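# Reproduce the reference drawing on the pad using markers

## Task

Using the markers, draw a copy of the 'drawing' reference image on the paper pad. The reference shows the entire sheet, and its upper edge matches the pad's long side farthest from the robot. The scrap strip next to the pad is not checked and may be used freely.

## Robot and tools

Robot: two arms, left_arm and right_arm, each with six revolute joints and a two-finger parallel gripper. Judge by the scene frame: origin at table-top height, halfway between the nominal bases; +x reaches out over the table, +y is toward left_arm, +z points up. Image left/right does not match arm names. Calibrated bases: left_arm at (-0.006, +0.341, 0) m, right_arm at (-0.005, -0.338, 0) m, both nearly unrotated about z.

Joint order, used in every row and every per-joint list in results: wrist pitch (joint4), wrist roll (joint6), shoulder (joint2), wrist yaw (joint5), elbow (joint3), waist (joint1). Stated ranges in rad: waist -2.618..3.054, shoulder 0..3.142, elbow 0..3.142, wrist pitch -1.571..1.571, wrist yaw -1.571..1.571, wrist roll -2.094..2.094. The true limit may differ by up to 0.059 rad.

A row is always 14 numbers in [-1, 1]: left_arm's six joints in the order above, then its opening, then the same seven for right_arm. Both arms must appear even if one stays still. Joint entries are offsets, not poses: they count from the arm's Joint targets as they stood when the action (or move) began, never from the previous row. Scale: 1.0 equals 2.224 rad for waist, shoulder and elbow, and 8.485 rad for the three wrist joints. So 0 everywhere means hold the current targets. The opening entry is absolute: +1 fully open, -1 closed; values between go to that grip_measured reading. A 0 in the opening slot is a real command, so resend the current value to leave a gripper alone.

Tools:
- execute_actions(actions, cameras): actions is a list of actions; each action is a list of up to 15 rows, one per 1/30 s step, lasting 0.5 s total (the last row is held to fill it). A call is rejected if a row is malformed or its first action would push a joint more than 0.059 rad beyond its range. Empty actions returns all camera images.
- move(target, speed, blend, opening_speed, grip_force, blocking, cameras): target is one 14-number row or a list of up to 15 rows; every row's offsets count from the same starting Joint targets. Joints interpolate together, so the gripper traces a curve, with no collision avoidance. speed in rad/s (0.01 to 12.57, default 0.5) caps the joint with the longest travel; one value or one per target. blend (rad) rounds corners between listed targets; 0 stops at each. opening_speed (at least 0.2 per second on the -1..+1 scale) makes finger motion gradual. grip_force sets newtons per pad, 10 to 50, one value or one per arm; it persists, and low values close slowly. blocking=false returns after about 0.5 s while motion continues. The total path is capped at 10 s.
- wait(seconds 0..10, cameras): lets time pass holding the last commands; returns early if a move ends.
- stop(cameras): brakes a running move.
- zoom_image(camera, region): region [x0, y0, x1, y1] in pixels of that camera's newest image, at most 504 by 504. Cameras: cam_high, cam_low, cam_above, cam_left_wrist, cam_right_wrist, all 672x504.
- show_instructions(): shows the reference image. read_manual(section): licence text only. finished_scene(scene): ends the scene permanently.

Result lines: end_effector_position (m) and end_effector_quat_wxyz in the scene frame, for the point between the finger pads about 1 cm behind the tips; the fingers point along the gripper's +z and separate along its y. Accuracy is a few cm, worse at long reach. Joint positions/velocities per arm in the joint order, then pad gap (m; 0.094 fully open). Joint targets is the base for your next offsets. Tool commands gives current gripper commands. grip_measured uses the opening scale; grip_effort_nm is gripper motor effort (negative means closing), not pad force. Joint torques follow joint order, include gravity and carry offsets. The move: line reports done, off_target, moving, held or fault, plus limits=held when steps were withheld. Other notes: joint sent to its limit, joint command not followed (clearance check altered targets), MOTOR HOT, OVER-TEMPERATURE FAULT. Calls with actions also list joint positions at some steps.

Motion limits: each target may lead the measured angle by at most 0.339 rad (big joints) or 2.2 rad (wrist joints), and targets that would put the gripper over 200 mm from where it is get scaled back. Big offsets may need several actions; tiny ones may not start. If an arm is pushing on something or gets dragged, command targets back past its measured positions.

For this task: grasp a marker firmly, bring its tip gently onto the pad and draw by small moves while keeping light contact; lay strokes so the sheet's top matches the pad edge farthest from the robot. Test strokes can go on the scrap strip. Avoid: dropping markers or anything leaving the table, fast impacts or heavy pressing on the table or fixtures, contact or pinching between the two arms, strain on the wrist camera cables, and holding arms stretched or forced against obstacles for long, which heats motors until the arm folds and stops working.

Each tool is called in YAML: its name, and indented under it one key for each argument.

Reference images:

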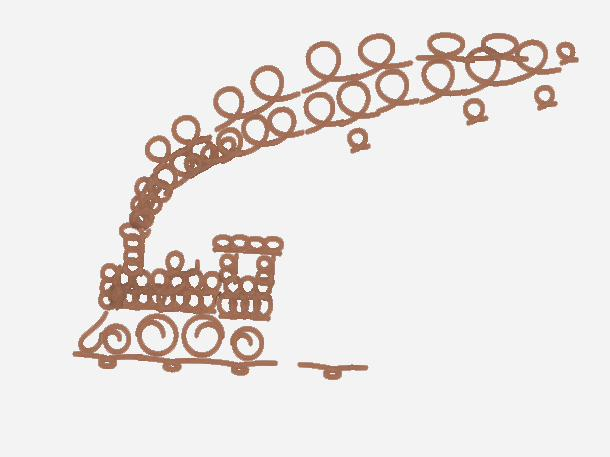

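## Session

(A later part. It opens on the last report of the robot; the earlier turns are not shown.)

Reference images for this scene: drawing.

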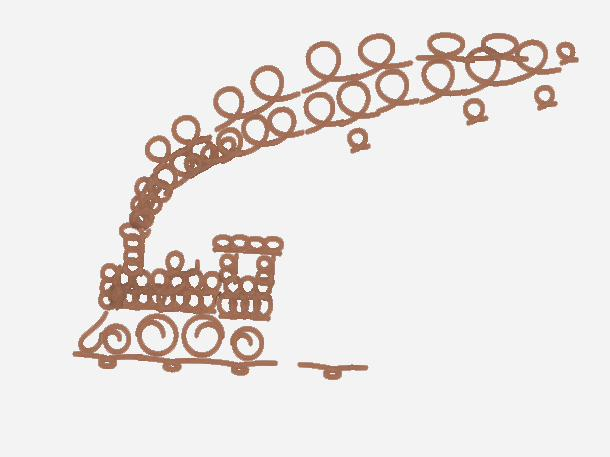

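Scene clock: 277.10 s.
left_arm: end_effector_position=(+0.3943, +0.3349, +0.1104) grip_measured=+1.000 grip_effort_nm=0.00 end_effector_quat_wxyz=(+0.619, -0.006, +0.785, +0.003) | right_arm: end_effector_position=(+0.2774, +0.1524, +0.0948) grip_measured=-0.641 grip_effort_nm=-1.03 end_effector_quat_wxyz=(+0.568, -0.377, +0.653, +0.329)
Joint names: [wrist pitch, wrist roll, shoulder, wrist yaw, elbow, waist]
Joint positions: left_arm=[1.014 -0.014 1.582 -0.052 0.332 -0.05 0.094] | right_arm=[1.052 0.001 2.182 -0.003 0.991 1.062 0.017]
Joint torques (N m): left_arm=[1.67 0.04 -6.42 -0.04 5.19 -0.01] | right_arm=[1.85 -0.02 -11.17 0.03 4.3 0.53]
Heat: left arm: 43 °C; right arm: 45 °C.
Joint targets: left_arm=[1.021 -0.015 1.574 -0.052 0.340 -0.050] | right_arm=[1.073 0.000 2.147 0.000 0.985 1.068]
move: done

move:
  target:
    - [0,0,0,0,0,0,1,-0.00595,0,-0.004865,0,-0.006448,-0.038577,-0.9]
    - [0,0,0,0,0,0,1,0,0,0.015605,0,0.010652,-0.032077,-0.9]
    - [0,0,0,0,0,0,1,0,0,0.034905,0,0.016852,-0.025077,-0.9]
    - [0,0,0,0,0,0,1,0,0,0.034905,0,0.016852,-0.018577,-0.9]
    - [0,0,0,0,0,0,1,0,0,0.035809,0,0.018143,-0.012191,-0.9]
    - [0,0,0,0,0,0,1,0,0,0.039308,0,0.023174,-0.005129,-0.9]
    - [0,0,0,0,0,0,1,0,0,0.018238,0,0.005274,-0.005129,-0.9]
    - [0,0,0,0,0,0,1,0,0,0.01694,0,0.00335,-0.001898,-0.9]
    - [0,0,0,0,0,0,1,0,0,0.010699,0,-0.00559,-0.005313,-0.9]
    - [0,0,0,0,0,0,1,0,0,0.010699,0,-0.00559,-0.013513,-0.9]
    - [0,0,0,0,0,0,1,0,0,0.00723,0,-0.01057,-0.019026,-0.9]
    - [0,0,0,0,0,0,1,0,0,0.00723,0,-0.01057,-0.024253,-0.9]
    - [0,0,0,0,0,0,1,0,0,-0.01207,0,-0.01677,-0.024253,-0.9]
  speed: [0.6,0.2,0.06,0.15,0.06,0.06,0.4,0.04,0.06,0.3,0.05,0.05,0.4]
  blend: [0,0.003,0.002,0.002,0.003,0.003,0.003,0.003,0.003,0.003,0.003,0.003,0]

move:
  target: [0,0,0,0,0,0,1,-0.00595,0,0,0,0,-0.2,-0.9]
  speed: 0.9
  cameras: ["cam_above"]

zoom_image:
  camera: "cam_above"
  region: [205, 320, 325, 380]

Scene clock: 283.40 s.
left_arm: end_effector_position=(+0.3943, +0.3349, +0.1104) grip_measured=+1.000 grip_effort_nm=0.00 end_effector_quat_wxyz=(+0.619, -0.006, +0.785, +0.003) | right_arm: end_effector_position=(+0.2937, +0.1327, +0.0954) grip_measured=-0.641 grip_effort_nm=-1.03 end_effector_quat_wxyz=(+0.573, -0.364, +0.664, +0.314)
Joint names: [wrist pitch, wrist roll, shoulder, wrist yaw, elbow, waist]
Joint positions: left_arm=[1.014 -0.014 1.582 -0.052 0.332 -0.05 0.094] | right_arm=[1.053 0.001 2.154 0.002 0.953 1.021 0.017]
Joint torques (N m): left_arm=[1.66 0.07 -6.35 -0.05 5.23 -0.08] | right_arm=[1.84 -0.02 -10.82 -0.02 4.34 -0.55]
Heat: left arm: 43 °C; right arm: 45 °C.
Joint targets: left_arm=[1.021 -0.015 1.574 -0.052 0.340 -0.050] | right_arm=[1.073 0.000 2.120 0.000 0.948 1.015]
move: done

Scene clock: 284.67 s.
left_arm: end_effector_position=(+0.3943, +0.3349, +0.1104) grip_measured=+1.000 grip_effort_nm=0.00 end_effector_quat_wxyz=(+0.619, -0.006, +0.785, +0.003) | right_arm: end_effector_position=(+0.4698, -0.0483, +0.0871) grip_measured=-0.641 grip_effort_nm=-1.03 end_effector_quat_wxyz=(+0.617, -0.205, +0.740, +0.171)
Joint names: [wrist pitch, wrist roll, shoulder, wrist yaw, elbow, waist]
Joint positions: left_arm=[1.014 -0.014 1.582 -0.052 0.332 -0.05 0.094] | right_arm=[1.02 0.001 2.154 0.009 0.953 0.566 0.017]
Joint torques (N m): left_arm=[1.67 0.05 -6.65 -0.04 5.29 -0.02] | right_arm=[1.68 -0.02 -10.82 -0.09 4.34 0.29]
Heat: left arm: 43 °C; right arm: 45 °C.
Joint targets: left_arm=[1.021 -0.015 1.574 -0.052 0.340 -0.050] | right_arm=[1.023 0.000 2.120 0.000 0.948 0.570]
move: done
Images, in order (width x height): cam_above 672x504.

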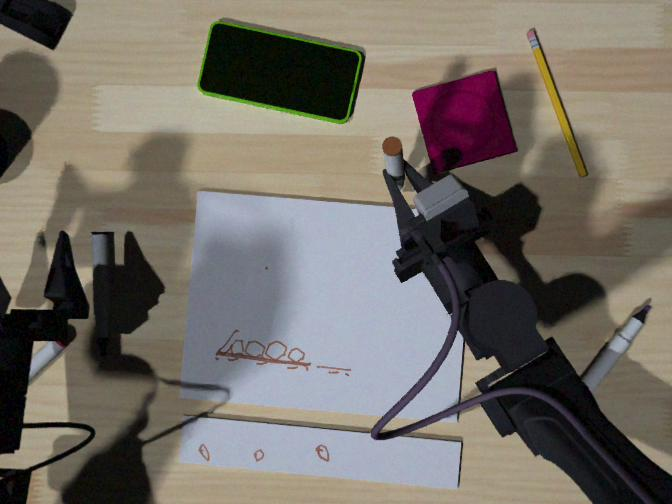

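Scaled by 4.200 from the camera's 672x504 image, which has a finer 960x720 frame.

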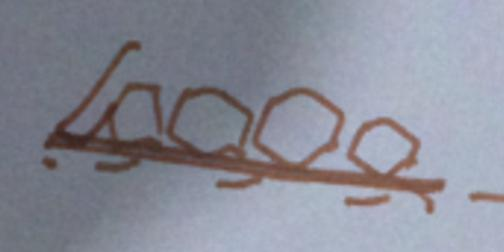

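move:
  target:
    - [0,0,0,0,0,0,1,0,0,-0.052004,0,-0.072968,0.161351,-0.9]
    - [0,0,0,0,0,0,1,0.00595,0,-0.033504,0,-0.056968,0.167851,-0.9]
    - [0,0,0,0,0,0,1,0.00595,0,-0.012104,0,-0.050468,0.179851,-0.9]
    - [0,0,0,0,0,0,1,0.00595,0,0.01767,0,-0.008267,0.192306,-0.9]
    - [0,0,0,0,0,0,1,0.00595,0,0.051175,0,0.039701,0.203336,-0.9]
    - [0,0,0,0,0,0,1,0.00595,0,0.011675,0,0.016301,0.203336,-0.9]
  speed: [0.8,0.2,0.06,0.11,0.11,0.4]
  blend: [0,0.003,0.002,0.003,0,0]

move:
  target:
    - [0,0,0,0,0,0,1,-0.00595,0,-0.060269,0,-0.084253,-0.043368,-0.9]
    - [0,0,0,0,0,0,1,0,0,-0.041499,0,-0.068103,-0.036868,-0.9]
    - [0,0,0,0,0,0,1,0,0,-0.020259,0,-0.061583,-0.025168,-0.9]
    - [0,0,0,0,0,0,1,0,0,-0.020064,0,-0.061383,-0.022601,-0.9]
    - [0,0,0,0,0,0,1,0,0,-0.016248,0,-0.056103,-0.023379,-0.9]
    - [0,0,0,0,0,0,1,0,0,-0.012948,0,-0.051537,-0.032101,-0.9]
    - [0,0,0,0,0,0,1,0,0,-0.012097,0,-0.050359,-0.036568,-0.9]
    - [0,0,0,0,0,0,1,0,0,-0.030867,0,-0.066509,-0.036568,-0.9]
    - [0,0,0,0,0,0,1,0,0,-0.032962,0,-0.069409,-0.039135,-0.9]
    - [0,0,0,0,0,0,1,0,0,-0.036778,0,-0.074689,-0.038357,-0.9]
    - [0,0,0,0,0,0,1,0,0,-0.040078,0,-0.079255,-0.029635,-0.9]
    - [0,0,0,0,0,0,1,0,0,-0.040929,0,-0.080433,-0.025168,-0.9]
    - [0,0,0,0,0,0,1,0,0,-0.062169,0,-0.086953,-0.025168,-0.9]
  speed: [0.8,0.2,0.06,0.025,0.047,0.07,0.04,0.4,0.026,0.047,0.07,0.04,0.4]
  blend: [0,0.003,0.002,0.002,0.002,0.002,0.002,0.002,0.002,0.002,0.002,0.002,0]

move:
  target: [0,0,0,0,0,0,1,-0.00595,0,0,0,0,-0.15,-0.9]
  speed: 0.9
  cameras: ["cam_above"]

zoom_image:
  camera: "cam_above"
  region: [205, 310, 325, 370]

Scene clock: 293.57 s.
left_arm: end_effector_position=(+0.3943, +0.3349, +0.1104) grip_measured=+1.000 grip_effort_nm=0.00 end_effector_quat_wxyz=(+0.619, -0.006, +0.785, +0.003) | right_arm: end_effector_position=(+0.2999, +0.1385, +0.0948) grip_measured=-0.641 grip_effort_nm=-1.03 end_effector_quat_wxyz=(+0.575, -0.362, +0.662, +0.316)
Joint names: [wrist pitch, wrist roll, shoulder, wrist yaw, elbow, waist]
Joint positions: left_arm=[1.014 -0.014 1.582 -0.052 0.332 -0.05 0.094] | right_arm=[1.051 0.001 2.181 -0.002 0.99 1.016 0.017]
Joint torques (N m): left_arm=[1.67 0.04 -6.49 -0.04 5.29 -0.25] | right_arm=[1.85 -0.02 -11.17 0.03 4.21 0.51]
Heat: left arm: 43 °C; right arm: 45 °C.
Joint targets: left_arm=[1.021 -0.015 1.574 -0.052 0.340 -0.050] | right_arm=[1.073 0.000 2.146 0.000 0.984 1.022]
move: done

Scene clock: 298.30 s.
left_arm: end_effector_position=(+0.3943, +0.3349, +0.1104) grip_measured=+1.000 grip_effort_nm=0.00 end_effector_quat_wxyz=(+0.619, -0.006, +0.785, +0.003) | right_arm: end_effector_position=(+0.3004, +0.0836, +0.0947) grip_measured=-0.641 grip_effort_nm=-1.03 end_effector_quat_wxyz=(+0.568, -0.349, +0.687, +0.289)
Joint names: [wrist pitch, wrist roll, shoulder, wrist yaw, elbow, waist]
Joint positions: left_arm=[1.014 -0.014 1.582 -0.052 0.332 -0.05 0.094] | right_arm=[1.054 0.001 2.038 0.003 0.796 0.96 0.017]
Joint torques (N m): left_arm=[1.65 0.04 -6.45 -0.04 5.19 -0.12] | right_arm=[1.84 -0.02 -9.69 -0.03 4.1 0.51]
Heat: left arm: 43 °C; right arm: 45 °C.
Joint targets: left_arm=[1.021 -0.015 1.574 -0.052 0.340 -0.050] | right_arm=[1.073 0.000 2.008 0.000 0.791 0.966]
move: done

Scene clock: 299.43 s.
left_arm: end_effector_position=(+0.3943, +0.3349, +0.1104) grip_measured=+1.000 grip_effort_nm=0.00 end_effector_quat_wxyz=(+0.619, -0.006, +0.785, +0.003) | right_arm: end_effector_position=(+0.4203, -0.0405, +0.0864) grip_measured=-0.641 grip_effort_nm=-1.03 end_effector_quat_wxyz=(+0.596, -0.232, +0.746, +0.185)
Joint names: [wrist pitch, wrist roll, shoulder, wrist yaw, elbow, waist]
Joint positions: left_arm=[1.014 -0.014 1.582 -0.052 0.332 -0.05 0.094] | right_arm=[1.02 0.001 2.038 0.009 0.796 0.628 0.017]
Joint torques (N m): left_arm=[1.69 0.06 -6.38 -0.07 5.2 -0.2] | right_arm=[1.65 -0.02 -9.62 -0.09 4.14 0.32]
Heat: left arm: 43 °C; right arm: 45 °C.
Joint targets: left_arm=[1.021 -0.015 1.574 -0.052 0.340 -0.050] | right_arm=[1.023 0.000 2.008 -0.001 0.791 0.632]
move: done
Images, in order (width x height): cam_above 672x504.

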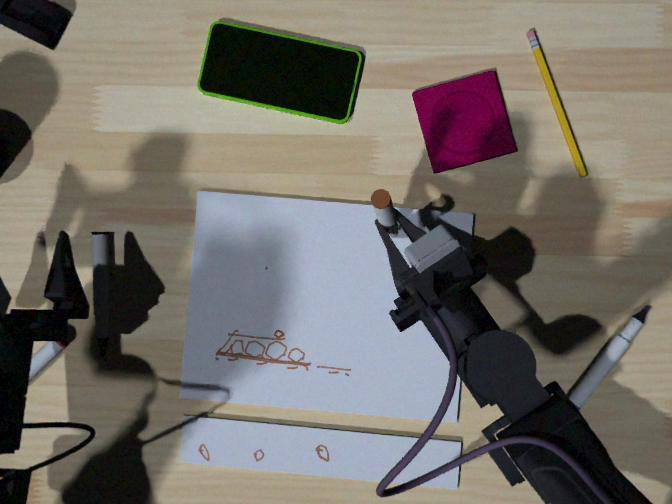

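Scaled by 4.200 from the camera's 672x504 image, which has a finer 960x720 frame.

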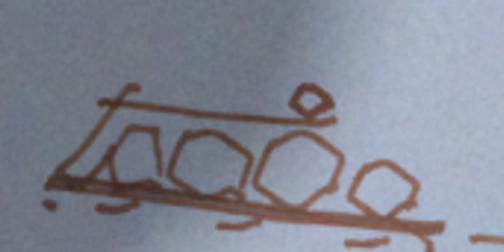

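move:
  target:
    - [0,0,0,0,0,0,1,0,0,0.010262,0,0.014204,0.136105,-0.9]
    - [0,0,0,0,0,0,1,0.00595,0,0.029032,0,0.030354,0.142605,-0.9]
    - [0,0,0,0,0,0,1,0.00595,0,0.050272,0,0.036874,0.154305,-0.9]
    - [0,0,0,0,0,0,1,0.00595,0,0.050467,0,0.037074,0.156872,-0.9]
    - [0,0,0,0,0,0,1,0.00595,0,0.054283,0,0.042354,0.156094,-0.9]
    - [0,0,0,0,0,0,1,0.00595,0,0.057583,0,0.04692,0.147372,-0.9]
    - [0,0,0,0,0,0,1,0.00595,0,0.058434,0,0.048098,0.142905,-0.9]
    - [0,0,0,0,0,0,1,0.00595,0,0.039664,0,0.031948,0.142905,-0.9]
    - [0,0,0,0,0,0,1,0.00595,0,0.037569,0,0.029048,0.140338,-0.9]
    - [0,0,0,0,0,0,1,0.00595,0,0.033753,0,0.023768,0.141116,-0.9]
    - [0,0,0,0,0,0,1,0.00595,0,0.030453,0,0.019202,0.149838,-0.9]
    - [0,0,0,0,0,0,1,0.00595,0,0.029602,0,0.018024,0.154305,-0.9]
    - [0,0,0,0,0,0,1,0.00595,0,0.008362,0,0.011504,0.154305,-0.9]
  speed: [0.8,0.2,0.06,0.025,0.047,0.07,0.04,0.4,0.026,0.047,0.07,0.04,0.4]
  blend: [0,0.003,0.002,0.002,0.002,0.002,0.002,0.002,0.002,0.002,0.002,0.002,0]

move:
  target:
    - [0,0,0,0,0,0,1,-0.00595,0,0.010827,0,0.015179,-0.01498,-0.9]
    - [0,0,0,0,0,0,1,0,0,0.029597,0,0.031329,-0.00848,-0.9]
    - [0,0,0,0,0,0,1,0,0,0.050837,0,0.037849,0.00322,-0.9]
    - [0,0,0,0,0,0,1,0,0,0.051032,0,0.038049,0.005787,-0.9]
    - [0,0,0,0,0,0,1,0,0,0.054848,0,0.043329,0.005009,-0.9]
    - [0,0,0,0,0,0,1,0,0,0.058148,0,0.047895,-0.003713,-0.9]
    - [0,0,0,0,0,0,1,0,0,0.058999,0,0.049073,-0.00818,-0.9]
    - [0,0,0,0,0,0,1,0,0,0.040229,0,0.032923,-0.00818,-0.9]
    - [0,0,0,0,0,0,1,0,0,0.038134,0,0.030023,-0.010747,-0.9]
    - [0,0,0,0,0,0,1,0,0,0.034318,0,0.024743,-0.009969,-0.9]
    - [0,0,0,0,0,0,1,0,0,0.031018,0,0.020177,-0.001247,-0.9]
    - [0,0,0,0,0,0,1,0,0,0.030167,0,0.018999,0.00322,-0.9]
    - [0,0,0,0,0,0,1,0,0,0.008927,0,0.012479,0.00322,-0.9]
  speed: [0.8,0.2,0.06,0.025,0.047,0.07,0.04,0.4,0.026,0.047,0.07,0.04,0.4]
  blend: [0,0.003,0.002,0.002,0.002,0.002,0.002,0.002,0.002,0.002,0.002,0.002,0]

move:
  target:
    - [0,0,0,0,0,0,1,-0.00595,0,0.010832,0,0.014726,-0.014704,-0.9]
    - [0,0,0,0,0,0,1,0,0,0.030662,0,0.031476,-0.008204,-0.9]
    - [0,0,0,0,0,0,1,0,0,0.050462,0,0.037726,0.003496,-0.9]
    - [0,0,0,0,0,0,1,0,0,0.050676,0,0.038014,0.005966,-0.9]
    - [0,0,0,0,0,0,1,0,0,0.054522,0,0.043453,0.005148,-0.9]
    - [0,0,0,0,0,0,1,0,0,0.057848,0,0.048156,-0.003534,-0.9]
    - [0,0,0,0,0,0,1,0,0,0.058706,0,0.04937,-0.007904,-0.9]
    - [0,0,0,0,0,0,1,0,0,0.038876,0,0.03262,-0.007904,-0.9]
    - [0,0,0,0,0,0,1,0,0,0.036762,0,0.029632,-0.010374,-0.9]
    - [0,0,0,0,0,0,1,0,0,0.032916,0,0.024193,-0.009556,-0.9]
    - [0,0,0,0,0,0,1,0,0,0.02959,0,0.01949,-0.000874,-0.9]
    - [0,0,0,0,0,0,1,0,0,0.028732,0,0.018276,0.003496,-0.9]
    - [0,0,0,0,0,0,1,0,0,0.008932,0,0.012026,0.003496,-0.9]
  speed: [0.8,0.2,0.06,0.025,0.047,0.07,0.04,0.4,0.026,0.047,0.07,0.04,0.4]
  blend: [0,0.003,0.002,0.002,0.002,0.002,0.002,0.002,0.002,0.002,0.002,0.002,0]

move:
  target:
    - [0,0,0,0,0,0,1,-0.00595,0,0.010951,0,0.015509,-0.015153,-0.9]
    - [0,0,0,0,0,0,1,0,0,0.030781,0,0.032259,-0.008653,-0.9]
    - [0,0,0,0,0,0,1,0,0,0.050581,0,0.038509,0.003047,-0.9]
    - [0,0,0,0,0,0,1,0,0,0.050795,0,0.038797,0.005517,-0.9]
    - [0,0,0,0,0,0,1,0,0,0.054641,0,0.044236,0.004699,-0.9]
    - [0,0,0,0,0,0,1,0,0,0.057967,0,0.048939,-0.003983,-0.9]
    - [0,0,0,0,0,0,1,0,0,0.058825,0,0.050153,-0.008353,-0.9]
    - [0,0,0,0,0,0,1,0,0,0.038995,0,0.033403,-0.008353,-0.9]
    - [0,0,0,0,0,0,1,0,0,0.036881,0,0.030415,-0.010823,-0.9]
    - [0,0,0,0,0,0,1,0,0,0.033035,0,0.024976,-0.010005,-0.9]
    - [0,0,0,0,0,0,1,0,0,0.029709,0,0.020273,-0.001323,-0.9]
    - [0,0,0,0,0,0,1,0,0,0.028851,0,0.019059,0.003047,-0.9]
    - [0,0,0,0,0,0,1,0,0,0.009051,0,0.012809,0.003047,-0.9]
  speed: [0.8,0.2,0.06,0.025,0.047,0.07,0.04,0.4,0.026,0.047,0.07,0.04,0.4]
  blend: [0,0.003,0.002,0.002,0.002,0.002,0.002,0.002,0.002,0.002,0.002,0.002,0]

move:
  target: [0,0,0,0,0,0,1,-0.00595,0,0,0,0,-0.2,-0.9]
  speed: 0.9
  cameras: ["cam_above"]

zoom_image:
  camera: "cam_above"
  region: [205, 310, 325, 370]

Scene clock: 308.13 s.
left_arm: end_effector_position=(+0.3943, +0.3349, +0.1104) grip_measured=+1.000 grip_effort_nm=0.00 end_effector_quat_wxyz=(+0.619, -0.006, +0.785, +0.003) | right_arm: end_effector_position=(+0.2991, +0.0921, +0.0950) grip_measured=-0.641 grip_effort_nm=-1.03 end_effector_quat_wxyz=(+0.568, -0.353, +0.683, +0.295)
Joint names: [wrist pitch, wrist roll, shoulder, wrist yaw, elbow, waist]
Joint positions: left_arm=[1.014 -0.014 1.582 -0.052 0.332 -0.05 0.094] | right_arm=[1.054 0.001 2.057 -0.002 0.821 0.969 0.017]
Joint torques (N m): left_arm=[1.65 0.03 -6.43 -0.06 5.19 -0.03] | right_arm=[1.83 -0.02 -9.77 0.02 4.12 0.5]
Heat: left arm: 43 °C; right arm: 45 °C.
Joint targets: left_arm=[1.021 -0.015 1.574 -0.052 0.340 -0.050] | right_arm=[1.073 0.000 2.027 0.000 0.816 0.975]
move: done

Scene clock: 312.87 s.
left_arm: end_effector_position=(+0.3943, +0.3349, +0.1104) grip_measured=+1.000 grip_effort_nm=0.00 end_effector_quat_wxyz=(+0.619, -0.006, +0.785, +0.003) | right_arm: end_effector_position=(+0.2999, +0.0997, +0.0955) grip_measured=-0.641 grip_effort_nm=-1.03 end_effector_quat_wxyz=(+0.570, -0.354, +0.679, +0.298)
Joint names: [wrist pitch, wrist roll, shoulder, wrist yaw, elbow, waist]
Joint positions: left_arm=[1.014 -0.014 1.582 -0.052 0.332 -0.05 0.094] | right_arm=[1.054 0.001 2.077 -0.002 0.849 0.977 0.017]
Joint torques (N m): left_arm=[1.67 0.08 -6.46 -0.04 5.22 -0.14] | right_arm=[1.83 -0.02 -9.98 0.01 4.22 0.5]
Heat: left arm: 43 °C; right arm: 46 °C.
Joint targets: left_arm=[1.021 -0.015 1.574 -0.052 0.340 -0.050] | right_arm=[1.073 0.000 2.046 0.000 0.844 0.983]
move: done

Scene clock: 317.57 s.
left_arm: end_effector_position=(+0.3943, +0.3349, +0.1104) grip_measured=+1.000 grip_effort_nm=0.00 end_effector_quat_wxyz=(+0.619, -0.006, +0.785, +0.003) | right_arm: end_effector_position=(+0.3001, +0.1071, +0.0946) grip_measured=-0.641 grip_effort_nm=-1.03 end_effector_quat_wxyz=(+0.570, -0.356, +0.677, +0.301)
Joint names: [wrist pitch, wrist roll, shoulder, wrist yaw, elbow, waist]
Joint positions: left_arm=[1.014 -0.014 1.582 -0.052 0.332 -0.05 0.094] | right_arm=[1.053 0.001 2.098 -0.001 0.876 0.984 0.017]
Joint torques (N m): left_arm=[1.68 0.01 -6.54 -0.01 5.29 0.02] | right_arm=[1.84 -0.01 -10.3 0.01 4.25 0.5]
Heat: left arm: 43 °C; right arm: 46 °C.
Joint targets: left_arm=[1.021 -0.015 1.574 -0.052 0.340 -0.050] | right_arm=[1.073 0.000 2.066 -0.001 0.871 0.990]
move: done

Scene clock: 322.27 s.
left_arm: end_effector_position=(+0.3943, +0.3349, +0.1104) grip_measured=+1.000 grip_effort_nm=0.00 end_effector_quat_wxyz=(+0.619, -0.006, +0.785, +0.003) | right_arm: end_effector_position=(+0.3008, +0.1146, +0.0949) grip_measured=-0.641 grip_effort_nm=-1.03 end_effector_quat_wxyz=(+0.572, -0.357, +0.673, +0.304)
Joint names: [wrist pitch, wrist roll, shoulder, wrist yaw, elbow, waist]
Joint positions: left_arm=[1.014 -0.014 1.582 -0.052 0.332 -0.05 0.094] | right_arm=[1.054 0.001 2.119 -0.001 0.904 0.991 0.017]
Joint torques (N m): left_arm=[1.64 0.03 -6.32 -0.04 5.27 -0.2] | right_arm=[1.83 -0.02 -10.45 0.01 4.27 0.5]
Heat: left arm: 43 °C; right arm: 46 °C.
Joint targets: left_arm=[1.021 -0.015 1.574 -0.052 0.340 -0.050] | right_arm=[1.073 0.000 2.087 0.000 0.899 0.997]
move: done

Scene clock: 323.50 s.
left_arm: end_effector_position=(+0.3943, +0.3349, +0.1104) grip_measured=+1.000 grip_effort_nm=0.00 end_effector_quat_wxyz=(+0.619, -0.006, +0.785, +0.003) | right_arm: end_effector_position=(+0.4652, -0.0626, +0.0865) grip_measured=-0.641 grip_effort_nm=-1.03 end_effector_quat_wxyz=(+0.613, -0.200, +0.746, +0.164)
Joint names: [wrist pitch, wrist roll, shoulder, wrist yaw, elbow, waist]
Joint positions: left_arm=[1.014 -0.014 1.582 -0.052 0.332 -0.05 0.094] | right_arm=[1.02 0.001 2.119 0.009 0.904 0.548 0.017]
Joint torques (N m): left_arm=[1.68 0.04 -6.42 -0.06 5.11 -0.01] | right_arm=[1.69 -0.02 -10.45 -0.09 4.27 0.36]
Heat: left arm: 44 °C; right arm: 46 °C.
Joint targets: left_arm=[1.021 -0.015 1.574 -0.052 0.340 -0.050] | right_arm=[1.023 0.000 2.087 0.000 0.899 0.552]
move: done
Images, in order (width x height): cam_above 672x504.

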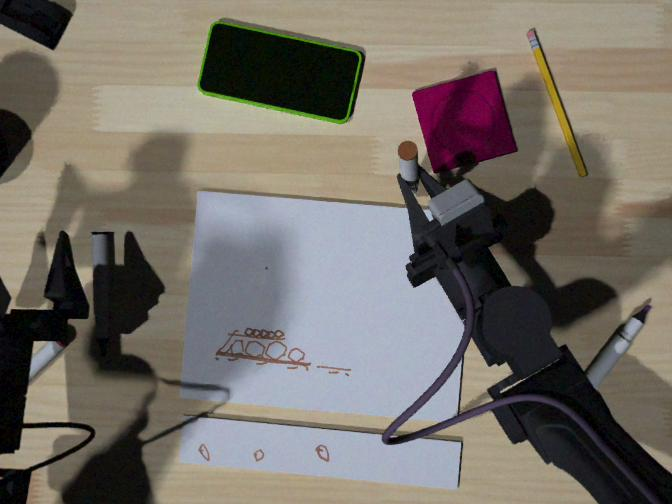

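Scaled by 4.200 from the camera's 672x504 image, which has a finer 960x720 frame.

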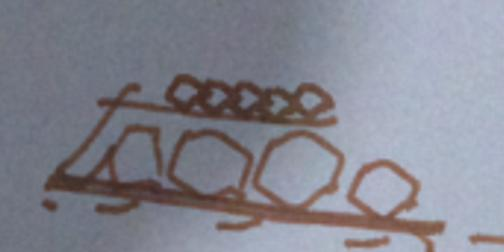

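move:
  target:
    - [0,0,0,0,0,0,1,0,0,0.009677,0,0.01396,0.184445,-0.9]
    - [0,0,0,0,0,0,1,0.00595,0,0.029507,0,0.03071,0.190945,-0.9]
    - [0,0,0,0,0,0,1,0.00595,0,0.049307,0,0.03696,0.202645,-0.9]
    - [0,0,0,0,0,0,1,0.00595,0,0.049521,0,0.037248,0.205115,-0.9]
    - [0,0,0,0,0,0,1,0.00595,0,0.053367,0,0.042687,0.204297,-0.9]
    - [0,0,0,0,0,0,1,0.00595,0,0.056693,0,0.04739,0.195615,-0.9]
    - [0,0,0,0,0,0,1,0.00595,0,0.057551,0,0.048604,0.191245,-0.9]
    - [0,0,0,0,0,0,1,0.00595,0,0.037721,0,0.031854,0.191245,-0.9]
    - [0,0,0,0,0,0,1,0.00595,0,0.035607,0,0.028866,0.188775,-0.9]
    - [0,0,0,0,0,0,1,0.00595,0,0.031761,0,0.023427,0.189593,-0.9]
    - [0,0,0,0,0,0,1,0.00595,0,0.028435,0,0.018724,0.198275,-0.9]
    - [0,0,0,0,0,0,1,0.00595,0,0.027577,0,0.01751,0.202645,-0.9]
    - [0,0,0,0,0,0,1,0.00595,0,0.007777,0,0.01126,0.202645,-0.9]
  speed: [0.8,0.2,0.06,0.025,0.047,0.07,0.04,0.4,0.026,0.047,0.07,0.04,0.4]
  blend: [0,0.003,0.002,0.002,0.002,0.002,0.002,0.002,0.002,0.002,0.002,0.002,0]

move:
  target:
    - [0,0,0,0,0,0,1,-0.00595,0,0.01236,0,0.017687,-0.015082,-0.9]
    - [0,0,0,0,0,0,1,0,0,0.03219,0,0.034437,-0.008582,-0.9]
    - [0,0,0,0,0,0,1,0,0,0.05199,0,0.040987,0.003118,-0.9]
    - [0,0,0,0,0,0,1,0,0,0.052204,0,0.041275,0.005588,-0.9]
    - [0,0,0,0,0,0,1,0,0,0.05605,0,0.046714,0.00477,-0.9]
    - [0,0,0,0,0,0,1,0,0,0.059376,0,0.051417,-0.003912,-0.9]
    - [0,0,0,0,0,0,1,0,0,0.060234,0,0.052631,-0.008282,-0.9]
    - [0,0,0,0,0,0,1,0,0,0.039804,0,0.035581,-0.008282,-0.9]
    - [0,0,0,0,0,0,1,0,0,0.03769,0,0.032593,-0.010752,-0.9]
    - [0,0,0,0,0,0,1,0,0,0.033844,0,0.027154,-0.009934,-0.9]
    - [0,0,0,0,0,0,1,0,0,0.030518,0,0.022451,-0.001252,-0.9]
    - [0,0,0,0,0,0,1,0,0,0.02966,0,0.021237,0.003118,-0.9]
    - [0,0,0,0,0,0,1,0,0,0.00986,0,0.014987,0.003118,-0.9]
  speed: [0.8,0.2,0.06,0.025,0.047,0.07,0.04,0.4,0.026,0.047,0.07,0.04,0.4]
  blend: [0,0.003,0.002,0.002,0.002,0.002,0.002,0.002,0.002,0.002,0.002,0.002,0]

move:
  target:
    - [0,0,0,0,0,0,1,-0.00595,0,-0.048505,0,-0.068878,-0.044305,-0.9]
    - [0,0,0,0,0,0,1,0,0,-0.029805,0,-0.052778,-0.037805,-0.9]
    - [0,0,0,0,0,0,1,0,0,-0.008405,0,-0.046248,-0.025805,-0.9]
    - [0,0,0,0,0,0,1,0,0,0.01829,0,-0.0084,-0.013586,-0.9]
    - [0,0,0,0,0,0,1,0,0,0.044048,0,0.02849,-0.003814,-0.9]
    - [0,0,0,0,0,0,1,0,0,0.004248,0,0.00519,-0.003814,-0.9]
  speed: [0.8,0.2,0.06,0.11,0.11,0.4]
  blend: [0,0.003,0.002,0.003,0,0]

move:
  target:
    - [0,0,0,0,0,0,1,-0.00595,0,-0.051744,0,-0.072793,-0.042308,-0.9]
    - [0,0,0,0,0,0,1,0,0,-0.032974,0,-0.056643,-0.035808,-0.9]
    - [0,0,0,0,0,0,1,0,0,-0.011734,0,-0.050123,-0.024108,-0.9]
    - [0,0,0,0,0,0,1,0,0,-0.011539,0,-0.049923,-0.021541,-0.9]
    - [0,0,0,0,0,0,1,0,0,-0.007723,0,-0.044643,-0.022319,-0.9]
    - [0,0,0,0,0,0,1,0,0,-0.004423,0,-0.040077,-0.031041,-0.9]
    - [0,0,0,0,0,0,1,0,0,-0.003572,0,-0.038899,-0.035508,-0.9]
    - [0,0,0,0,0,0,1,0,0,-0.022342,0,-0.055049,-0.035508,-0.9]
    - [0,0,0,0,0,0,1,0,0,-0.024437,0,-0.057949,-0.038075,-0.9]
    - [0,0,0,0,0,0,1,0,0,-0.028253,0,-0.063229,-0.037297,-0.9]
    - [0,0,0,0,0,0,1,0,0,-0.031553,0,-0.067795,-0.028575,-0.9]
    - [0,0,0,0,0,0,1,0,0,-0.032404,0,-0.068973,-0.024108,-0.9]
    - [0,0,0,0,0,0,1,0,0,-0.053644,0,-0.075493,-0.024108,-0.9]
  speed: [0.8,0.2,0.06,0.025,0.047,0.07,0.04,0.4,0.026,0.047,0.07,0.04,0.4]
  blend: [0,0.003,0.002,0.002,0.002,0.002,0.002,0.002,0.002,0.002,0.002,0.002,0]

move:
  target: [0,0,0,0,0,0,1,-0.00595,0,0,0,0,-0.15,-0.9]
  speed: 0.9
  cameras: ["cam_above"]

zoom_image:
  camera: "cam_above"
  region: [205, 310, 325, 370]

Scene clock: 331.60 s.
left_arm: end_effector_position=(+0.3943, +0.3349, +0.1104) grip_measured=+1.000 grip_effort_nm=0.00 end_effector_quat_wxyz=(+0.619, -0.006, +0.785, +0.003) | right_arm: end_effector_position=(+0.3011, +0.1215, +0.0954) grip_measured=-0.641 grip_effort_nm=-1.03 end_effector_quat_wxyz=(+0.573, -0.358, +0.670, +0.308)
Joint names: [wrist pitch, wrist roll, shoulder, wrist yaw, elbow, waist]
Joint positions: left_arm=[1.014 -0.014 1.582 -0.052 0.332 -0.05 0.094] | right_arm=[1.054 0.001 2.137 -0.002 0.929 0.997 0.017]
Joint torques (N m): left_arm=[1.66 0.07 -6.52 -0.03 5.14 -0.14] | right_arm=[1.84 -0.01 -10.71 0.03 4.38 0.5]
Heat: left arm: 44 °C; right arm: 46 °C.
Joint targets: left_arm=[1.021 -0.015 1.574 -0.052 0.340 -0.050] | right_arm=[1.073 0.000 2.104 0.000 0.924 1.003]
move: done

Scene clock: 336.30 s.
left_arm: end_effector_position=(+0.3943, +0.3349, +0.1104) grip_measured=+1.000 grip_effort_nm=0.00 end_effector_quat_wxyz=(+0.619, -0.006, +0.785, +0.003) | right_arm: end_effector_position=(+0.3023, +0.1299, +0.0964) grip_measured=-0.641 grip_effort_nm=-1.03 end_effector_quat_wxyz=(+0.576, -0.358, +0.665, +0.311)
Joint names: [wrist pitch, wrist roll, shoulder, wrist yaw, elbow, waist]
Joint positions: left_arm=[1.014 -0.014 1.582 -0.052 0.332 -0.05 0.094] | right_arm=[1.053 0.001 2.159 -0.001 0.963 1.004 0.017]
Joint torques (N m): left_arm=[1.68 0.04 -6.39 -0.01 5.14 -0.05] | right_arm=[1.84 -0.02 -10.85 0.02 4.37 0.5]
Heat: left arm: 44 °C; right arm: 46 °C.
Joint targets: left_arm=[1.021 -0.015 1.574 -0.052 0.340 -0.050] | right_arm=[1.073 0.000 2.126 0.000 0.958 1.010]
move: done

Scene clock: 340.80 s.
left_arm: end_effector_position=(+0.3943, +0.3349, +0.1104) grip_measured=+1.000 grip_effort_nm=0.00 end_effector_quat_wxyz=(+0.619, -0.006, +0.785, +0.003) | right_arm: end_effector_position=(+0.3087, +0.1289, +0.0954) grip_measured=-0.641 grip_effort_nm=-1.03 end_effector_quat_wxyz=(+0.579, -0.354, +0.668, +0.307)
Joint names: [wrist pitch, wrist roll, shoulder, wrist yaw, elbow, waist]
Joint positions: left_arm=[1.014 -0.014 1.582 -0.052 0.332 -0.05 0.094] | right_arm=[1.051 0.001 2.169 0.004 0.975 0.995 0.017]
Joint torques (N m): left_arm=[1.65 0.01 -6.3 -0.08 5.26 -0.1] | right_arm=[1.86 -0.02 -11.04 -0.04 4.3 0.5]
Heat: left arm: 44 °C; right arm: 46 °C.
Joint targets: left_arm=[1.021 -0.015 1.574 -0.052 0.340 -0.050] | right_arm=[1.073 0.000 2.135 0.000 0.969 1.001]
move: done

Scene clock: 345.53 s.
left_arm: end_effector_position=(+0.3943, +0.3349, +0.1104) grip_measured=+1.000 grip_effort_nm=0.00 end_effector_quat_wxyz=(+0.619, -0.006, +0.785, +0.003) | right_arm: end_effector_position=(+0.3098, +0.0800, +0.0951) grip_measured=-0.641 grip_effort_nm=-1.03 end_effector_quat_wxyz=(+0.572, -0.342, +0.689, +0.284)
Joint names: [wrist pitch, wrist roll, shoulder, wrist yaw, elbow, waist]
Joint positions: left_arm=[1.014 -0.014 1.582 -0.052 0.332 -0.05 0.094] | right_arm=[1.054 0.001 2.046 0.005 0.806 0.942 0.017]
Joint torques (N m): left_arm=[1.67 0.05 -6.35 -0.1 5.19 -0.09] | right_arm=[1.84 -0.02 -9.66 -0.05 4.22 0.5]
Heat: left arm: 44 °C; right arm: 46 °C.
Joint targets: left_arm=[1.021 -0.015 1.574 -0.052 0.340 -0.050] | right_arm=[1.073 0.000 2.016 0.000 0.801 0.948]
move: done

Scene clock: 346.67 s.
left_arm: end_effector_position=(+0.3943, +0.3349, +0.1104) grip_measured=+1.000 grip_effort_nm=0.00 end_effector_quat_wxyz=(+0.619, -0.006, +0.785, +0.003) | right_arm: end_effector_position=(+0.4277, -0.0467, +0.0866) grip_measured=-0.641 grip_effort_nm=-1.03 end_effector_quat_wxyz=(+0.599, -0.225, +0.747, +0.180)
Joint names: [wrist pitch, wrist roll, shoulder, wrist yaw, elbow, waist]
Joint positions: left_arm=[1.014 -0.014 1.582 -0.052 0.332 -0.05 0.094] | right_arm=[1.02 0.001 2.046 0.009 0.806 0.61 0.017]
Joint torques (N m): left_arm=[1.66 0.06 -6.32 -0.03 5.34 -0.17] | right_arm=[1.69 -0.02 -9.7 -0.08 4.16 0.29]
Heat: left arm: 44 °C; right arm: 46 °C.
Joint targets: left_arm=[1.021 -0.015 1.574 -0.052 0.340 -0.050] | right_arm=[1.023 0.000 2.016 0.000 0.801 0.614]
move: done
Images, in order (width x height): cam_above 672x504.

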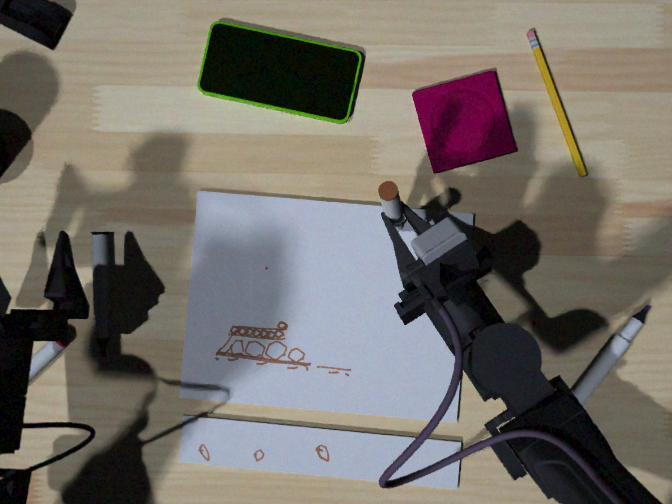

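Scaled by 4.200 from the camera's 672x504 image, which has a finer 960x720 frame.

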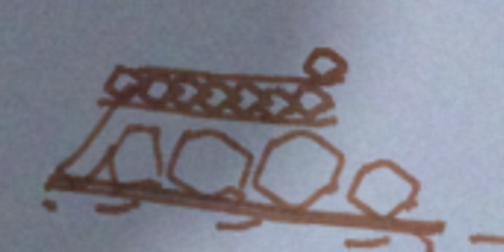

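move:
  target:
    - [0,0,0,0,0,0,1,0,0,0.011576,0,0.016179,0.136622,-0.9]
    - [0,0,0,0,0,0,1,0.00595,0,0.030346,0,0.032329,0.143122,-0.9]
    - [0,0,0,0,0,0,1,0.00595,0,0.051586,0,0.038849,0.154822,-0.9]
    - [0,0,0,0,0,0,1,0.00595,0,0.051781,0,0.039049,0.157389,-0.9]
    - [0,0,0,0,0,0,1,0.00595,0,0.055597,0,0.044329,0.156611,-0.9]
    - [0,0,0,0,0,0,1,0.00595,0,0.058897,0,0.048895,0.147889,-0.9]
    - [0,0,0,0,0,0,1,0.00595,0,0.059748,0,0.050073,0.143422,-0.9]
    - [0,0,0,0,0,0,1,0.00595,0,0.040978,0,0.033923,0.143422,-0.9]
    - [0,0,0,0,0,0,1,0.00595,0,0.038883,0,0.031023,0.140855,-0.9]
    - [0,0,0,0,0,0,1,0.00595,0,0.035067,0,0.025743,0.141633,-0.9]
    - [0,0,0,0,0,0,1,0.00595,0,0.031767,0,0.021177,0.150355,-0.9]
    - [0,0,0,0,0,0,1,0.00595,0,0.030916,0,0.019999,0.154822,-0.9]
    - [0,0,0,0,0,0,1,0.00595,0,0.009676,0,0.013479,0.154822,-0.9]
  speed: [0.8,0.2,0.06,0.025,0.047,0.07,0.04,0.4,0.026,0.047,0.07,0.04,0.4]
  blend: [0,0.003,0.002,0.002,0.002,0.002,0.002,0.002,0.002,0.002,0.002,0.002,0]

move:
  target:
    - [0,0,0,0,0,0,1,-0.00595,0,0.012212,0,0.016673,-0.014072,-0.9]
    - [0,0,0,0,0,0,1,0,0,0.032042,0,0.033423,-0.007572,-0.9]
    - [0,0,0,0,0,0,1,0,0,0.051842,0,0.039673,0.004128,-0.9]
    - [0,0,0,0,0,0,1,0,0,0.052056,0,0.039961,0.006598,-0.9]
    - [0,0,0,0,0,0,1,0,0,0.055902,0,0.0454,0.00578,-0.9]
    - [0,0,0,0,0,0,1,0,0,0.059228,0,0.050103,-0.002902,-0.9]
    - [0,0,0,0,0,0,1,0,0,0.060086,0,0.051317,-0.007272,-0.9]
    - [0,0,0,0,0,0,1,0,0,0.040256,0,0.034567,-0.007272,-0.9]
    - [0,0,0,0,0,0,1,0,0,0.038142,0,0.031579,-0.009742,-0.9]
    - [0,0,0,0,0,0,1,0,0,0.034296,0,0.02614,-0.008924,-0.9]
    - [0,0,0,0,0,0,1,0,0,0.03097,0,0.021437,-0.000242,-0.9]
    - [0,0,0,0,0,0,1,0,0,0.030112,0,0.020223,0.004128,-0.9]
    - [0,0,0,0,0,0,1,0,0,0.010312,0,0.013973,0.004128,-0.9]
  speed: [0.8,0.2,0.06,0.025,0.047,0.07,0.04,0.4,0.026,0.047,0.07,0.04,0.4]
  blend: [0,0.003,0.002,0.002,0.002,0.002,0.002,0.002,0.002,0.002,0.002,0.002,0]

move:
  target:
    - [0,0,0,0,0,0,1,-0.00595,0,0.010179,0,0.014436,-0.01543,-0.9]
    - [0,0,0,0,0,0,1,0,0,0.030009,0,0.031186,-0.00893,-0.9]
    - [0,0,0,0,0,0,1,0,0,0.049809,0,0.037436,0.00277,-0.9]
    - [0,0,0,0,0,0,1,0,0,0.050023,0,0.037724,0.00524,-0.9]
    - [0,0,0,0,0,0,1,0,0,0.053869,0,0.043163,0.004422,-0.9]
    - [0,0,0,0,0,0,1,0,0,0.057195,0,0.047866,-0.00426,-0.9]
    - [0,0,0,0,0,0,1,0,0,0.058053,0,0.04908,-0.00863,-0.9]
    - [0,0,0,0,0,0,1,0,0,0.038223,0,0.03233,-0.00863,-0.9]
    - [0,0,0,0,0,0,1,0,0,0.036109,0,0.029342,-0.0111,-0.9]
    - [0,0,0,0,0,0,1,0,0,0.032263,0,0.023903,-0.010282,-0.9]
    - [0,0,0,0,0,0,1,0,0,0.028937,0,0.0192,-0.0016,-0.9]
    - [0,0,0,0,0,0,1,0,0,0.028079,0,0.017986,0.00277,-0.9]
    - [0,0,0,0,0,0,1,0,0,0.008279,0,0.011736,0.00277,-0.9]
  speed: [0.8,0.2,0.06,0.025,0.047,0.07,0.04,0.4,0.026,0.047,0.07,0.04,0.4]
  blend: [0,0.003,0.002,0.002,0.002,0.002,0.002,0.002,0.002,0.002,0.002,0.002,0]

move:
  target:
    - [0,0,0,0,0,0,1,-0.00595,0,0.010797,0,0.015383,-0.015184,-0.9]
    - [0,0,0,0,0,0,1,0,0,0.030627,0,0.032133,-0.008684,-0.9]
    - [0,0,0,0,0,0,1,0,0,0.050427,0,0.038383,0.003016,-0.9]
    - [0,0,0,0,0,0,1,0,0,0.050641,0,0.038671,0.005486,-0.9]
    - [0,0,0,0,0,0,1,0,0,0.054487,0,0.04411,0.004668,-0.9]
    - [0,0,0,0,0,0,1,0,0,0.057813,0,0.048813,-0.004014,-0.9]
    - [0,0,0,0,0,0,1,0,0,0.058671,0,0.050027,-0.008384,-0.9]
    - [0,0,0,0,0,0,1,0,0,0.038841,0,0.033277,-0.008384,-0.9]
    - [0,0,0,0,0,0,1,0,0,0.036727,0,0.030289,-0.010854,-0.9]
    - [0,0,0,0,0,0,1,0,0,0.032881,0,0.02485,-0.010036,-0.9]
    - [0,0,0,0,0,0,1,0,0,0.029555,0,0.020147,-0.001354,-0.9]
    - [0,0,0,0,0,0,1,0,0,0.028697,0,0.018933,0.003016,-0.9]
    - [0,0,0,0,0,0,1,0,0,0.008897,0,0.012683,0.003016,-0.9]
  speed: [0.8,0.2,0.06,0.025,0.047,0.07,0.04,0.4,0.026,0.047,0.07,0.04,0.4]
  blend: [0,0.003,0.002,0.002,0.002,0.002,0.002,0.002,0.002,0.002,0.002,0.002,0]

move:
  target: [0,0,0,0,0,0,1,-0.00595,0,0,0,0,-0.17,-0.9]
  speed: 0.9
  cameras: ["cam_above"]

zoom_image:
  camera: "cam_above"
  region: [205, 310, 325, 370]

Scene clock: 354.40 s.
left_arm: end_effector_position=(+0.3943, +0.3349, +0.1104) grip_measured=+1.000 grip_effort_nm=0.00 end_effector_quat_wxyz=(+0.619, -0.006, +0.785, +0.003) | right_arm: end_effector_position=(+0.3084, +0.0898, +0.0953) grip_measured=-0.641 grip_effort_nm=-1.03 end_effector_quat_wxyz=(+0.572, -0.346, +0.684, +0.291)
Joint names: [wrist pitch, wrist roll, shoulder, wrist yaw, elbow, waist]
Joint positions: left_arm=[1.014 -0.014 1.582 -0.052 0.332 -0.05 0.094] | right_arm=[1.054 0.001 2.068 -0.002 0.836 0.953 0.017]
Joint torques (N m): left_arm=[1.7 0.02 -6.43 -0.02 5.11 -0.18] | right_arm=[1.83 -0.02 -9.87 0.02 4.21 0.5]
Heat: left arm: 44 °C; right arm: 46 °C.
Joint targets: left_arm=[1.021 -0.015 1.574 -0.052 0.340 -0.050] | right_arm=[1.073 0.000 2.037 0.000 0.831 0.959]
move: done

Scene clock: 359.10 s.
left_arm: end_effector_position=(+0.3943, +0.3349, +0.1104) grip_measured=+1.000 grip_effort_nm=0.00 end_effector_quat_wxyz=(+0.619, -0.006, +0.785, +0.003) | right_arm: end_effector_position=(+0.3089, +0.0986, +0.0947) grip_measured=-0.641 grip_effort_nm=-1.03 end_effector_quat_wxyz=(+0.573, -0.348, +0.681, +0.294)
Joint names: [wrist pitch, wrist roll, shoulder, wrist yaw, elbow, waist]
Joint positions: left_arm=[1.014 -0.014 1.582 -0.052 0.332 -0.05 0.094] | right_arm=[1.053 0.001 2.092 -0.002 0.868 0.962 0.017]
Joint torques (N m): left_arm=[1.69 0.05 -6.45 -0.04 5.31 0.02] | right_arm=[1.84 -0.01 -10.11 0.02 4.25 0.5]
Heat: left arm: 44 °C; right arm: 46 °C.
Joint targets: left_arm=[1.021 -0.015 1.574 -0.052 0.340 -0.050] | right_arm=[1.073 0.000 2.060 0.000 0.862 0.968]
move: done

Scene clock: 363.80 s.
left_arm: end_effector_position=(+0.3943, +0.3349, +0.1104) grip_measured=+1.000 grip_effort_nm=0.00 end_effector_quat_wxyz=(+0.619, -0.006, +0.785, +0.003) | right_arm: end_effector_position=(+0.3098, +0.1054, +0.0949) grip_measured=-0.641 grip_effort_nm=-1.03 end_effector_quat_wxyz=(+0.574, -0.349, +0.678, +0.297)
Joint names: [wrist pitch, wrist roll, shoulder, wrist yaw, elbow, waist]
Joint positions: left_arm=[1.014 -0.014 1.582 -0.052 0.332 -0.05 0.094] | right_arm=[1.053 0.001 2.111 -0.001 0.893 0.968 0.017]
Joint torques (N m): left_arm=[1.63 0.03 -6.48 -0.03 5.27 0.01] | right_arm=[1.84 -0.01 -10.32 0.01 4.21 0.5]
Heat: left arm: 44 °C; right arm: 47 °C.
Joint targets: left_arm=[1.021 -0.015 1.574 -0.052 0.340 -0.050] | right_arm=[1.073 0.000 2.079 0.000 0.888 0.974]
move: done

Scene clock: 368.50 s.
left_arm: end_effector_position=(+0.3943, +0.3349, +0.1104) grip_measured=+1.000 grip_effort_nm=0.00 end_effector_quat_wxyz=(+0.619, -0.006, +0.785, +0.003) | right_arm: end_effector_position=(+0.3105, +0.1129, +0.0953) grip_measured=-0.641 grip_effort_nm=-1.03 end_effector_quat_wxyz=(+0.576, -0.350, +0.674, +0.300)
Joint names: [wrist pitch, wrist roll, shoulder, wrist yaw, elbow, waist]
Joint positions: left_arm=[1.014 -0.014 1.582 -0.052 0.332 -0.05 0.094] | right_arm=[1.054 0.001 2.131 -0.001 0.922 0.975 0.017]
Joint torques (N m): left_arm=[1.63 0.01 -6.5 -0.06 5.24 -0.08] | right_arm=[1.84 -0.02 -10.56 0.01 4.33 0.5]
Heat: left arm: 44 °C; right arm: 47 °C.
Joint targets: left_arm=[1.021 -0.015 1.574 -0.052 0.340 -0.050] | right_arm=[1.073 0.000 2.098 0.000 0.917 0.981]
move: done

Scene clock: 369.70 s.
left_arm: end_effector_position=(+0.3943, +0.3349, +0.1104) grip_measured=+1.000 grip_effort_nm=0.00 end_effector_quat_wxyz=(+0.619, -0.006, +0.785, +0.003) | right_arm: end_effector_position=(+0.4536, -0.0362, +0.0869) grip_measured=-0.641 grip_effort_nm=-1.03 end_effector_quat_wxyz=(+0.611, -0.219, +0.739, +0.181)
Joint names: [wrist pitch, wrist roll, shoulder, wrist yaw, elbow, waist]
Joint positions: left_arm=[1.014 -0.014 1.582 -0.052 0.332 -0.05 0.094] | right_arm=[1.02 0.001 2.131 0.008 0.922 0.6 0.017]
Joint torques (N m): left_arm=[1.7 0.02 -6.38 -0.02 5.16 -0.24] | right_arm=[1.69 -0.02 -10.59 -0.08 4.3 0.31]
Heat: left arm: 44 °C; right arm: 47 °C.
Joint targets: left_arm=[1.021 -0.015 1.574 -0.052 0.340 -0.050] | right_arm=[1.023 0.000 2.098 0.000 0.917 0.603]
move: done
Images, in order (width x height): cam_above 672x504.

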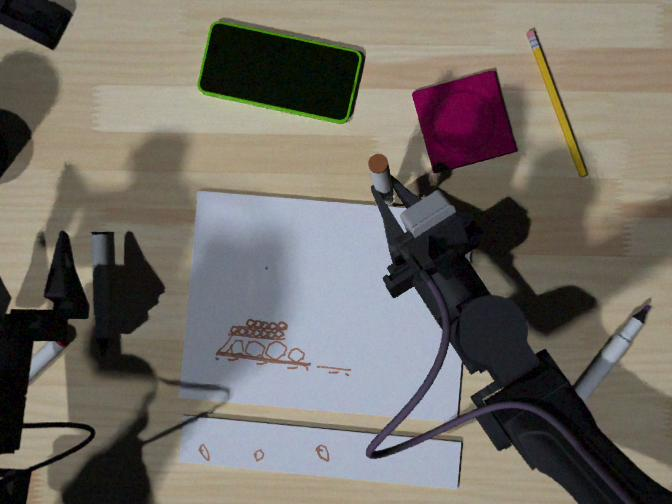

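Scaled by 4.200 from the camera's 672x504 image, which has a finer 960x720 frame.

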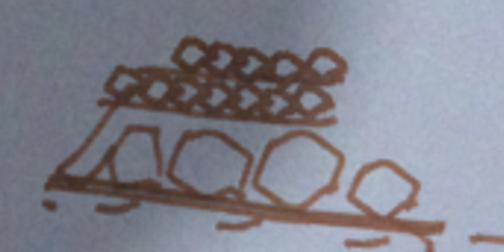

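move:
  target:
    - [0,0,0,0,0,0,1,0,0,0.010346,0,0.014933,0.156085,-0.9]
    - [0,0,0,0,0,0,1,0.00595,0,0.030176,0,0.031683,0.162585,-0.9]
    - [0,0,0,0,0,0,1,0.00595,0,0.049976,0,0.037933,0.174285,-0.9]
    - [0,0,0,0,0,0,1,0.00595,0,0.05019,0,0.038221,0.176755,-0.9]
    - [0,0,0,0,0,0,1,0.00595,0,0.054036,0,0.04366,0.175937,-0.9]
    - [0,0,0,0,0,0,1,0.00595,0,0.057362,0,0.048363,0.167255,-0.9]
    - [0,0,0,0,0,0,1,0.00595,0,0.05822,0,0.049577,0.162885,-0.9]
    - [0,0,0,0,0,0,1,0.00595,0,0.03839,0,0.032827,0.162885,-0.9]
    - [0,0,0,0,0,0,1,0.00595,0,0.036276,0,0.029839,0.160415,-0.9]
    - [0,0,0,0,0,0,1,0.00595,0,0.03243,0,0.0244,0.161233,-0.9]
    - [0,0,0,0,0,0,1,0.00595,0,0.029104,0,0.019697,0.169915,-0.9]
    - [0,0,0,0,0,0,1,0.00595,0,0.028246,0,0.018483,0.174285,-0.9]
    - [0,0,0,0,0,0,1,0.00595,0,0.008446,0,0.012233,0.174285,-0.9]
  speed: [0.8,0.2,0.06,0.025,0.047,0.07,0.04,0.4,0.026,0.047,0.07,0.04,0.4]
  blend: [0,0.003,0.002,0.002,0.002,0.002,0.002,0.002,0.002,0.002,0.002,0.002,0]

move:
  target:
    - [0,0,0,0,0,0,1,-0.00595,0,0.014847,0,0.020806,-0.018141,-0.9]
    - [0,0,0,0,0,0,1,0,0,0.035587,0,0.038106,-0.011641,-0.9]
    - [0,0,0,0,0,0,1,0,0,0.054287,0,0.044106,0.000059,-0.9]
    - [0,0,0,0,0,0,1,0,0,0.054542,0,0.044418,0.00241,-0.9]
    - [0,0,0,0,0,0,1,0,0,0.058464,0,0.050083,0.001543,-0.9]
    - [0,0,0,0,0,0,1,0,0,0.061856,0,0.054982,-0.00709,-0.9]
    - [0,0,0,0,0,0,1,0,0,0.062731,0,0.056246,-0.011341,-0.9]
    - [0,0,0,0,0,0,1,0,0,0.041991,0,0.038946,-0.011341,-0.9]
    - [0,0,0,0,0,0,1,0,0,0.039836,0,0.035834,-0.013692,-0.9]
    - [0,0,0,0,0,0,1,0,0,0.035914,0,0.030169,-0.012825,-0.9]
    - [0,0,0,0,0,0,1,0,0,0.032522,0,0.02527,-0.004192,-0.9]
    - [0,0,0,0,0,0,1,0,0,0.031647,0,0.024006,0.000059,-0.9]
    - [0,0,0,0,0,0,1,0,0,0.012947,0,0.018006,0.000059,-0.9]
  speed: [0.8,0.2,0.06,0.025,0.047,0.07,0.04,0.4,0.026,0.047,0.07,0.04,0.4]
  blend: [0,0.003,0.002,0.002,0.002,0.002,0.002,0.002,0.002,0.002,0.002,0.002,0]

move:
  target:
    - [0,0,0,0,0,0,1,-0.00595,0,-0.031039,0,-0.04395,-0.03561,-0.9]
    - [0,0,0,0,0,0,1,0,0,-0.011149,0,-0.02717,-0.02911,-0.9]
    - [0,0,0,0,0,0,1,0,0,0.008651,0,-0.02092,-0.01741,-0.9]
    - [0,0,0,0,0,0,1,0,0,0.009055,0,-0.020365,-0.014658,-0.9]
    - [0,0,0,0,0,0,1,0,0,0.013356,0,-0.014285,-0.015359,-0.9]
    - [0,0,0,0,0,0,1,0,0,0.017137,0,-0.008941,-0.024158,-0.9]
    - [0,0,0,0,0,0,1,0,0,0.018181,0,-0.007464,-0.02881,-0.9]
    - [0,0,0,0,0,0,1,0,0,-0.001709,0,-0.024244,-0.02881,-0.9]
    - [0,0,0,0,0,0,1,0,0,-0.004013,0,-0.027499,-0.031562,-0.9]
    - [0,0,0,0,0,0,1,0,0,-0.008314,0,-0.033579,-0.030861,-0.9]
    - [0,0,0,0,0,0,1,0,0,-0.012095,0,-0.038923,-0.022062,-0.9]
    - [0,0,0,0,0,0,1,0,0,-0.013139,0,-0.0404,-0.01741,-0.9]
    - [0,0,0,0,0,0,1,0,0,-0.032939,0,-0.04665,-0.01741,-0.9]
  speed: [0.8,0.2,0.06,0.028,0.05,0.075,0.043,0.4,0.028,0.05,0.075,0.043,0.4]
  blend: [0,0.003,0.002,0.002,0.002,0.002,0.002,0.002,0.002,0.002,0.002,0.002,0]

move:
  target:
    - [0,0,0,0,0,0,1,-0.00595,0,-0.007808,0,-0.010559,0.005159,-0.9]
    - [0,0,0,0,0,0,1,0,0,0.011492,0,0.005891,-0.001341,-0.9]
    - [0,0,0,0,0,0,1,0,0,0.032192,0,0.012291,-0.013341,-0.9]
    - [0,0,0,0,0,0,1,0,0,0.034638,0,0.015724,-0.017745,-0.9]
    - [0,0,0,0,0,0,1,0,0,-0.005162,0,-0.007176,-0.017745,-0.9]
  speed: [0.8,0.2,0.06,0.04,0.4]
  blend: [0,0.003,0.002,0,0]

move:
  target: [0,0,0,0,0,0,1,-0.00595,0,0,0,0,-0.16,-0.9]
  speed: 0.9
  cameras: ["cam_above"]

zoom_image:
  camera: "cam_above"
  region: [205, 300, 325, 370]

Scene clock: 377.37 s.
left_arm: end_effector_position=(+0.3943, +0.3349, +0.1104) grip_measured=+1.000 grip_effort_nm=0.00 end_effector_quat_wxyz=(+0.619, -0.006, +0.785, +0.003) | right_arm: end_effector_position=(+0.3095, +0.1211, +0.0955) grip_measured=-0.641 grip_effort_nm=-1.03 end_effector_quat_wxyz=(+0.577, -0.353, +0.670, +0.305)
Joint names: [wrist pitch, wrist roll, shoulder, wrist yaw, elbow, waist]
Joint positions: left_arm=[1.014 -0.014 1.582 -0.052 0.332 -0.05 0.094] | right_arm=[1.054 0.001 2.151 -0.002 0.949 0.984 0.017]
Joint torques (N m): left_arm=[1.66 0.02 -6.24 -0.03 5.09 -0.02] | right_arm=[1.84 -0.01 -10.77 0.02 4.36 0.49]
Heat: left arm: 44 °C; right arm: 47 °C.
Joint targets: left_arm=[1.021 -0.015 1.574 -0.052 0.340 -0.050] | right_arm=[1.073 0.000 2.117 0.000 0.944 0.990]
move: done

Scene clock: 382.10 s.
left_arm: end_effector_position=(+0.3943, +0.3349, +0.1104) grip_measured=+1.000 grip_effort_nm=0.00 end_effector_quat_wxyz=(+0.619, -0.006, +0.785, +0.003) | right_arm: end_effector_position=(+0.3148, +0.1284, +0.0951) grip_measured=-0.641 grip_effort_nm=-1.03 end_effector_quat_wxyz=(+0.581, -0.351, +0.668, +0.306)
Joint names: [wrist pitch, wrist roll, shoulder, wrist yaw, elbow, waist]
Joint positions: left_arm=[1.014 -0.014 1.582 -0.052 0.332 -0.05 0.094] | right_arm=[1.053 0.001 2.18 -0.001 0.989 0.984 0.017]
Joint torques (N m): left_arm=[1.69 0.07 -6.45 -0.05 5.26 -0.2] | right_arm=[1.84 -0.02 -11.04 0.01 4.44 0.5]
Heat: left arm: 44 °C; right arm: 47 °C.
Joint targets: left_arm=[1.021 -0.015 1.574 -0.052 0.340 -0.050] | right_arm=[1.073 0.000 2.146 0.000 0.984 0.990]
move: done

Scene clock: 386.83 s.
left_arm: end_effector_position=(+0.3943, +0.3349, +0.1104) grip_measured=+1.000 grip_effort_nm=0.00 end_effector_quat_wxyz=(+0.619, -0.006, +0.785, +0.003) | right_arm: end_effector_position=(+0.3189, +0.0964, +0.0950) grip_measured=-0.641 grip_effort_nm=-1.03 end_effector_quat_wxyz=(+0.578, -0.341, +0.683, +0.289)
Joint names: [wrist pitch, wrist roll, shoulder, wrist yaw, elbow, waist]
Joint positions: left_arm=[1.014 -0.014 1.582 -0.052 0.332 -0.05 0.094] | right_arm=[1.053 0.001 2.105 0.003 0.885 0.946 0.017]
Joint torques (N m): left_arm=[1.66 0.04 -6.38 -0.02 5.27 0.02] | right_arm=[1.84 -0.02 -10.32 -0.03 4.23 0.5]
Heat: left arm: 44 °C; right arm: 47 °C.
Joint targets: left_arm=[1.021 -0.015 1.574 -0.052 0.340 -0.050] | right_arm=[1.073 0.000 2.073 -0.001 0.880 0.952]
move: done

Scene clock: 389.93 s.
left_arm: end_effector_position=(+0.3943, +0.3349, +0.1104) grip_measured=+1.000 grip_effort_nm=0.00 end_effector_quat_wxyz=(+0.619, -0.006, +0.785, +0.003) | right_arm: end_effector_position=(+0.3286, +0.0846, +0.0948) grip_measured=-0.641 grip_effort_nm=-1.03 end_effector_quat_wxyz=(+0.580, -0.332, +0.689, +0.280)
Joint names: [wrist pitch, wrist roll, shoulder, wrist yaw, elbow, waist]
Joint positions: left_arm=[1.014 -0.014 1.582 -0.052 0.332 -0.05 0.094] | right_arm=[1.052 0.001 2.094 0.003 0.871 0.918 0.017]
Joint torques (N m): left_arm=[1.68 0.06 -6.5 -0.05 5.18 -0.12] | right_arm=[1.85 -0.01 -10.26 -0.03 4.11 -0.54]
Heat: left arm: 44 °C; right arm: 47 °C.
Joint targets: left_arm=[1.021 -0.015 1.574 -0.052 0.340 -0.050] | right_arm=[1.073 0.000 2.061 -0.001 0.864 0.912]
move: done

Scene clock: 391.10 s.
left_arm: end_effector_position=(+0.3943, +0.3349, +0.1104) grip_measured=+1.000 grip_effort_nm=0.00 end_effector_quat_wxyz=(+0.619, -0.006, +0.785, +0.003) | right_arm: end_effector_position=(+0.4570, -0.0643, +0.0869) grip_measured=-0.641 grip_effort_nm=-1.03 end_effector_quat_wxyz=(+0.610, -0.203, +0.748, +0.165)
Joint names: [wrist pitch, wrist roll, shoulder, wrist yaw, elbow, waist]
Joint positions: left_arm=[1.014 -0.014 1.582 -0.052 0.332 -0.05 0.094] | right_arm=[1.02 0.001 2.094 0.009 0.871 0.553 0.017]
Joint torques (N m): left_arm=[1.62 0.03 -6.35 -0.05 5.14 0.01] | right_arm=[1.68 -0.01 -10.24 -0.08 4.12 0.36]
Heat: left arm: 44 °C; right arm: 47 °C.
Joint targets: left_arm=[1.021 -0.015 1.574 -0.052 0.340 -0.050] | right_arm=[1.023 0.000 2.061 0.000 0.864 0.556]
move: done
Images, in order (width x height): cam_above 672x504.

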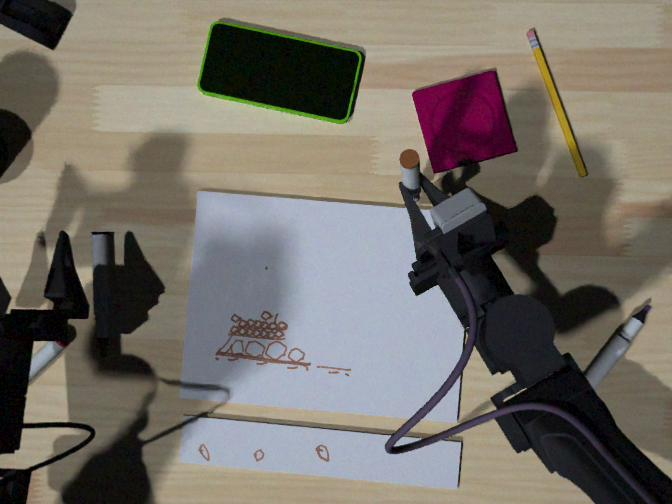

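Scaled by 4.200 from the camera's 672x504 image, which has a finer 960x720 frame.

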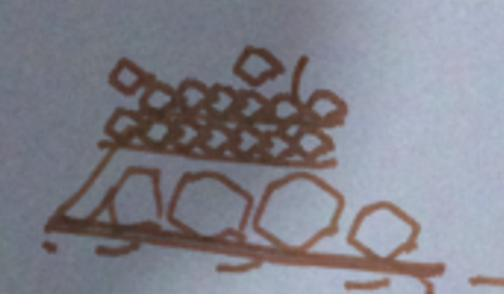

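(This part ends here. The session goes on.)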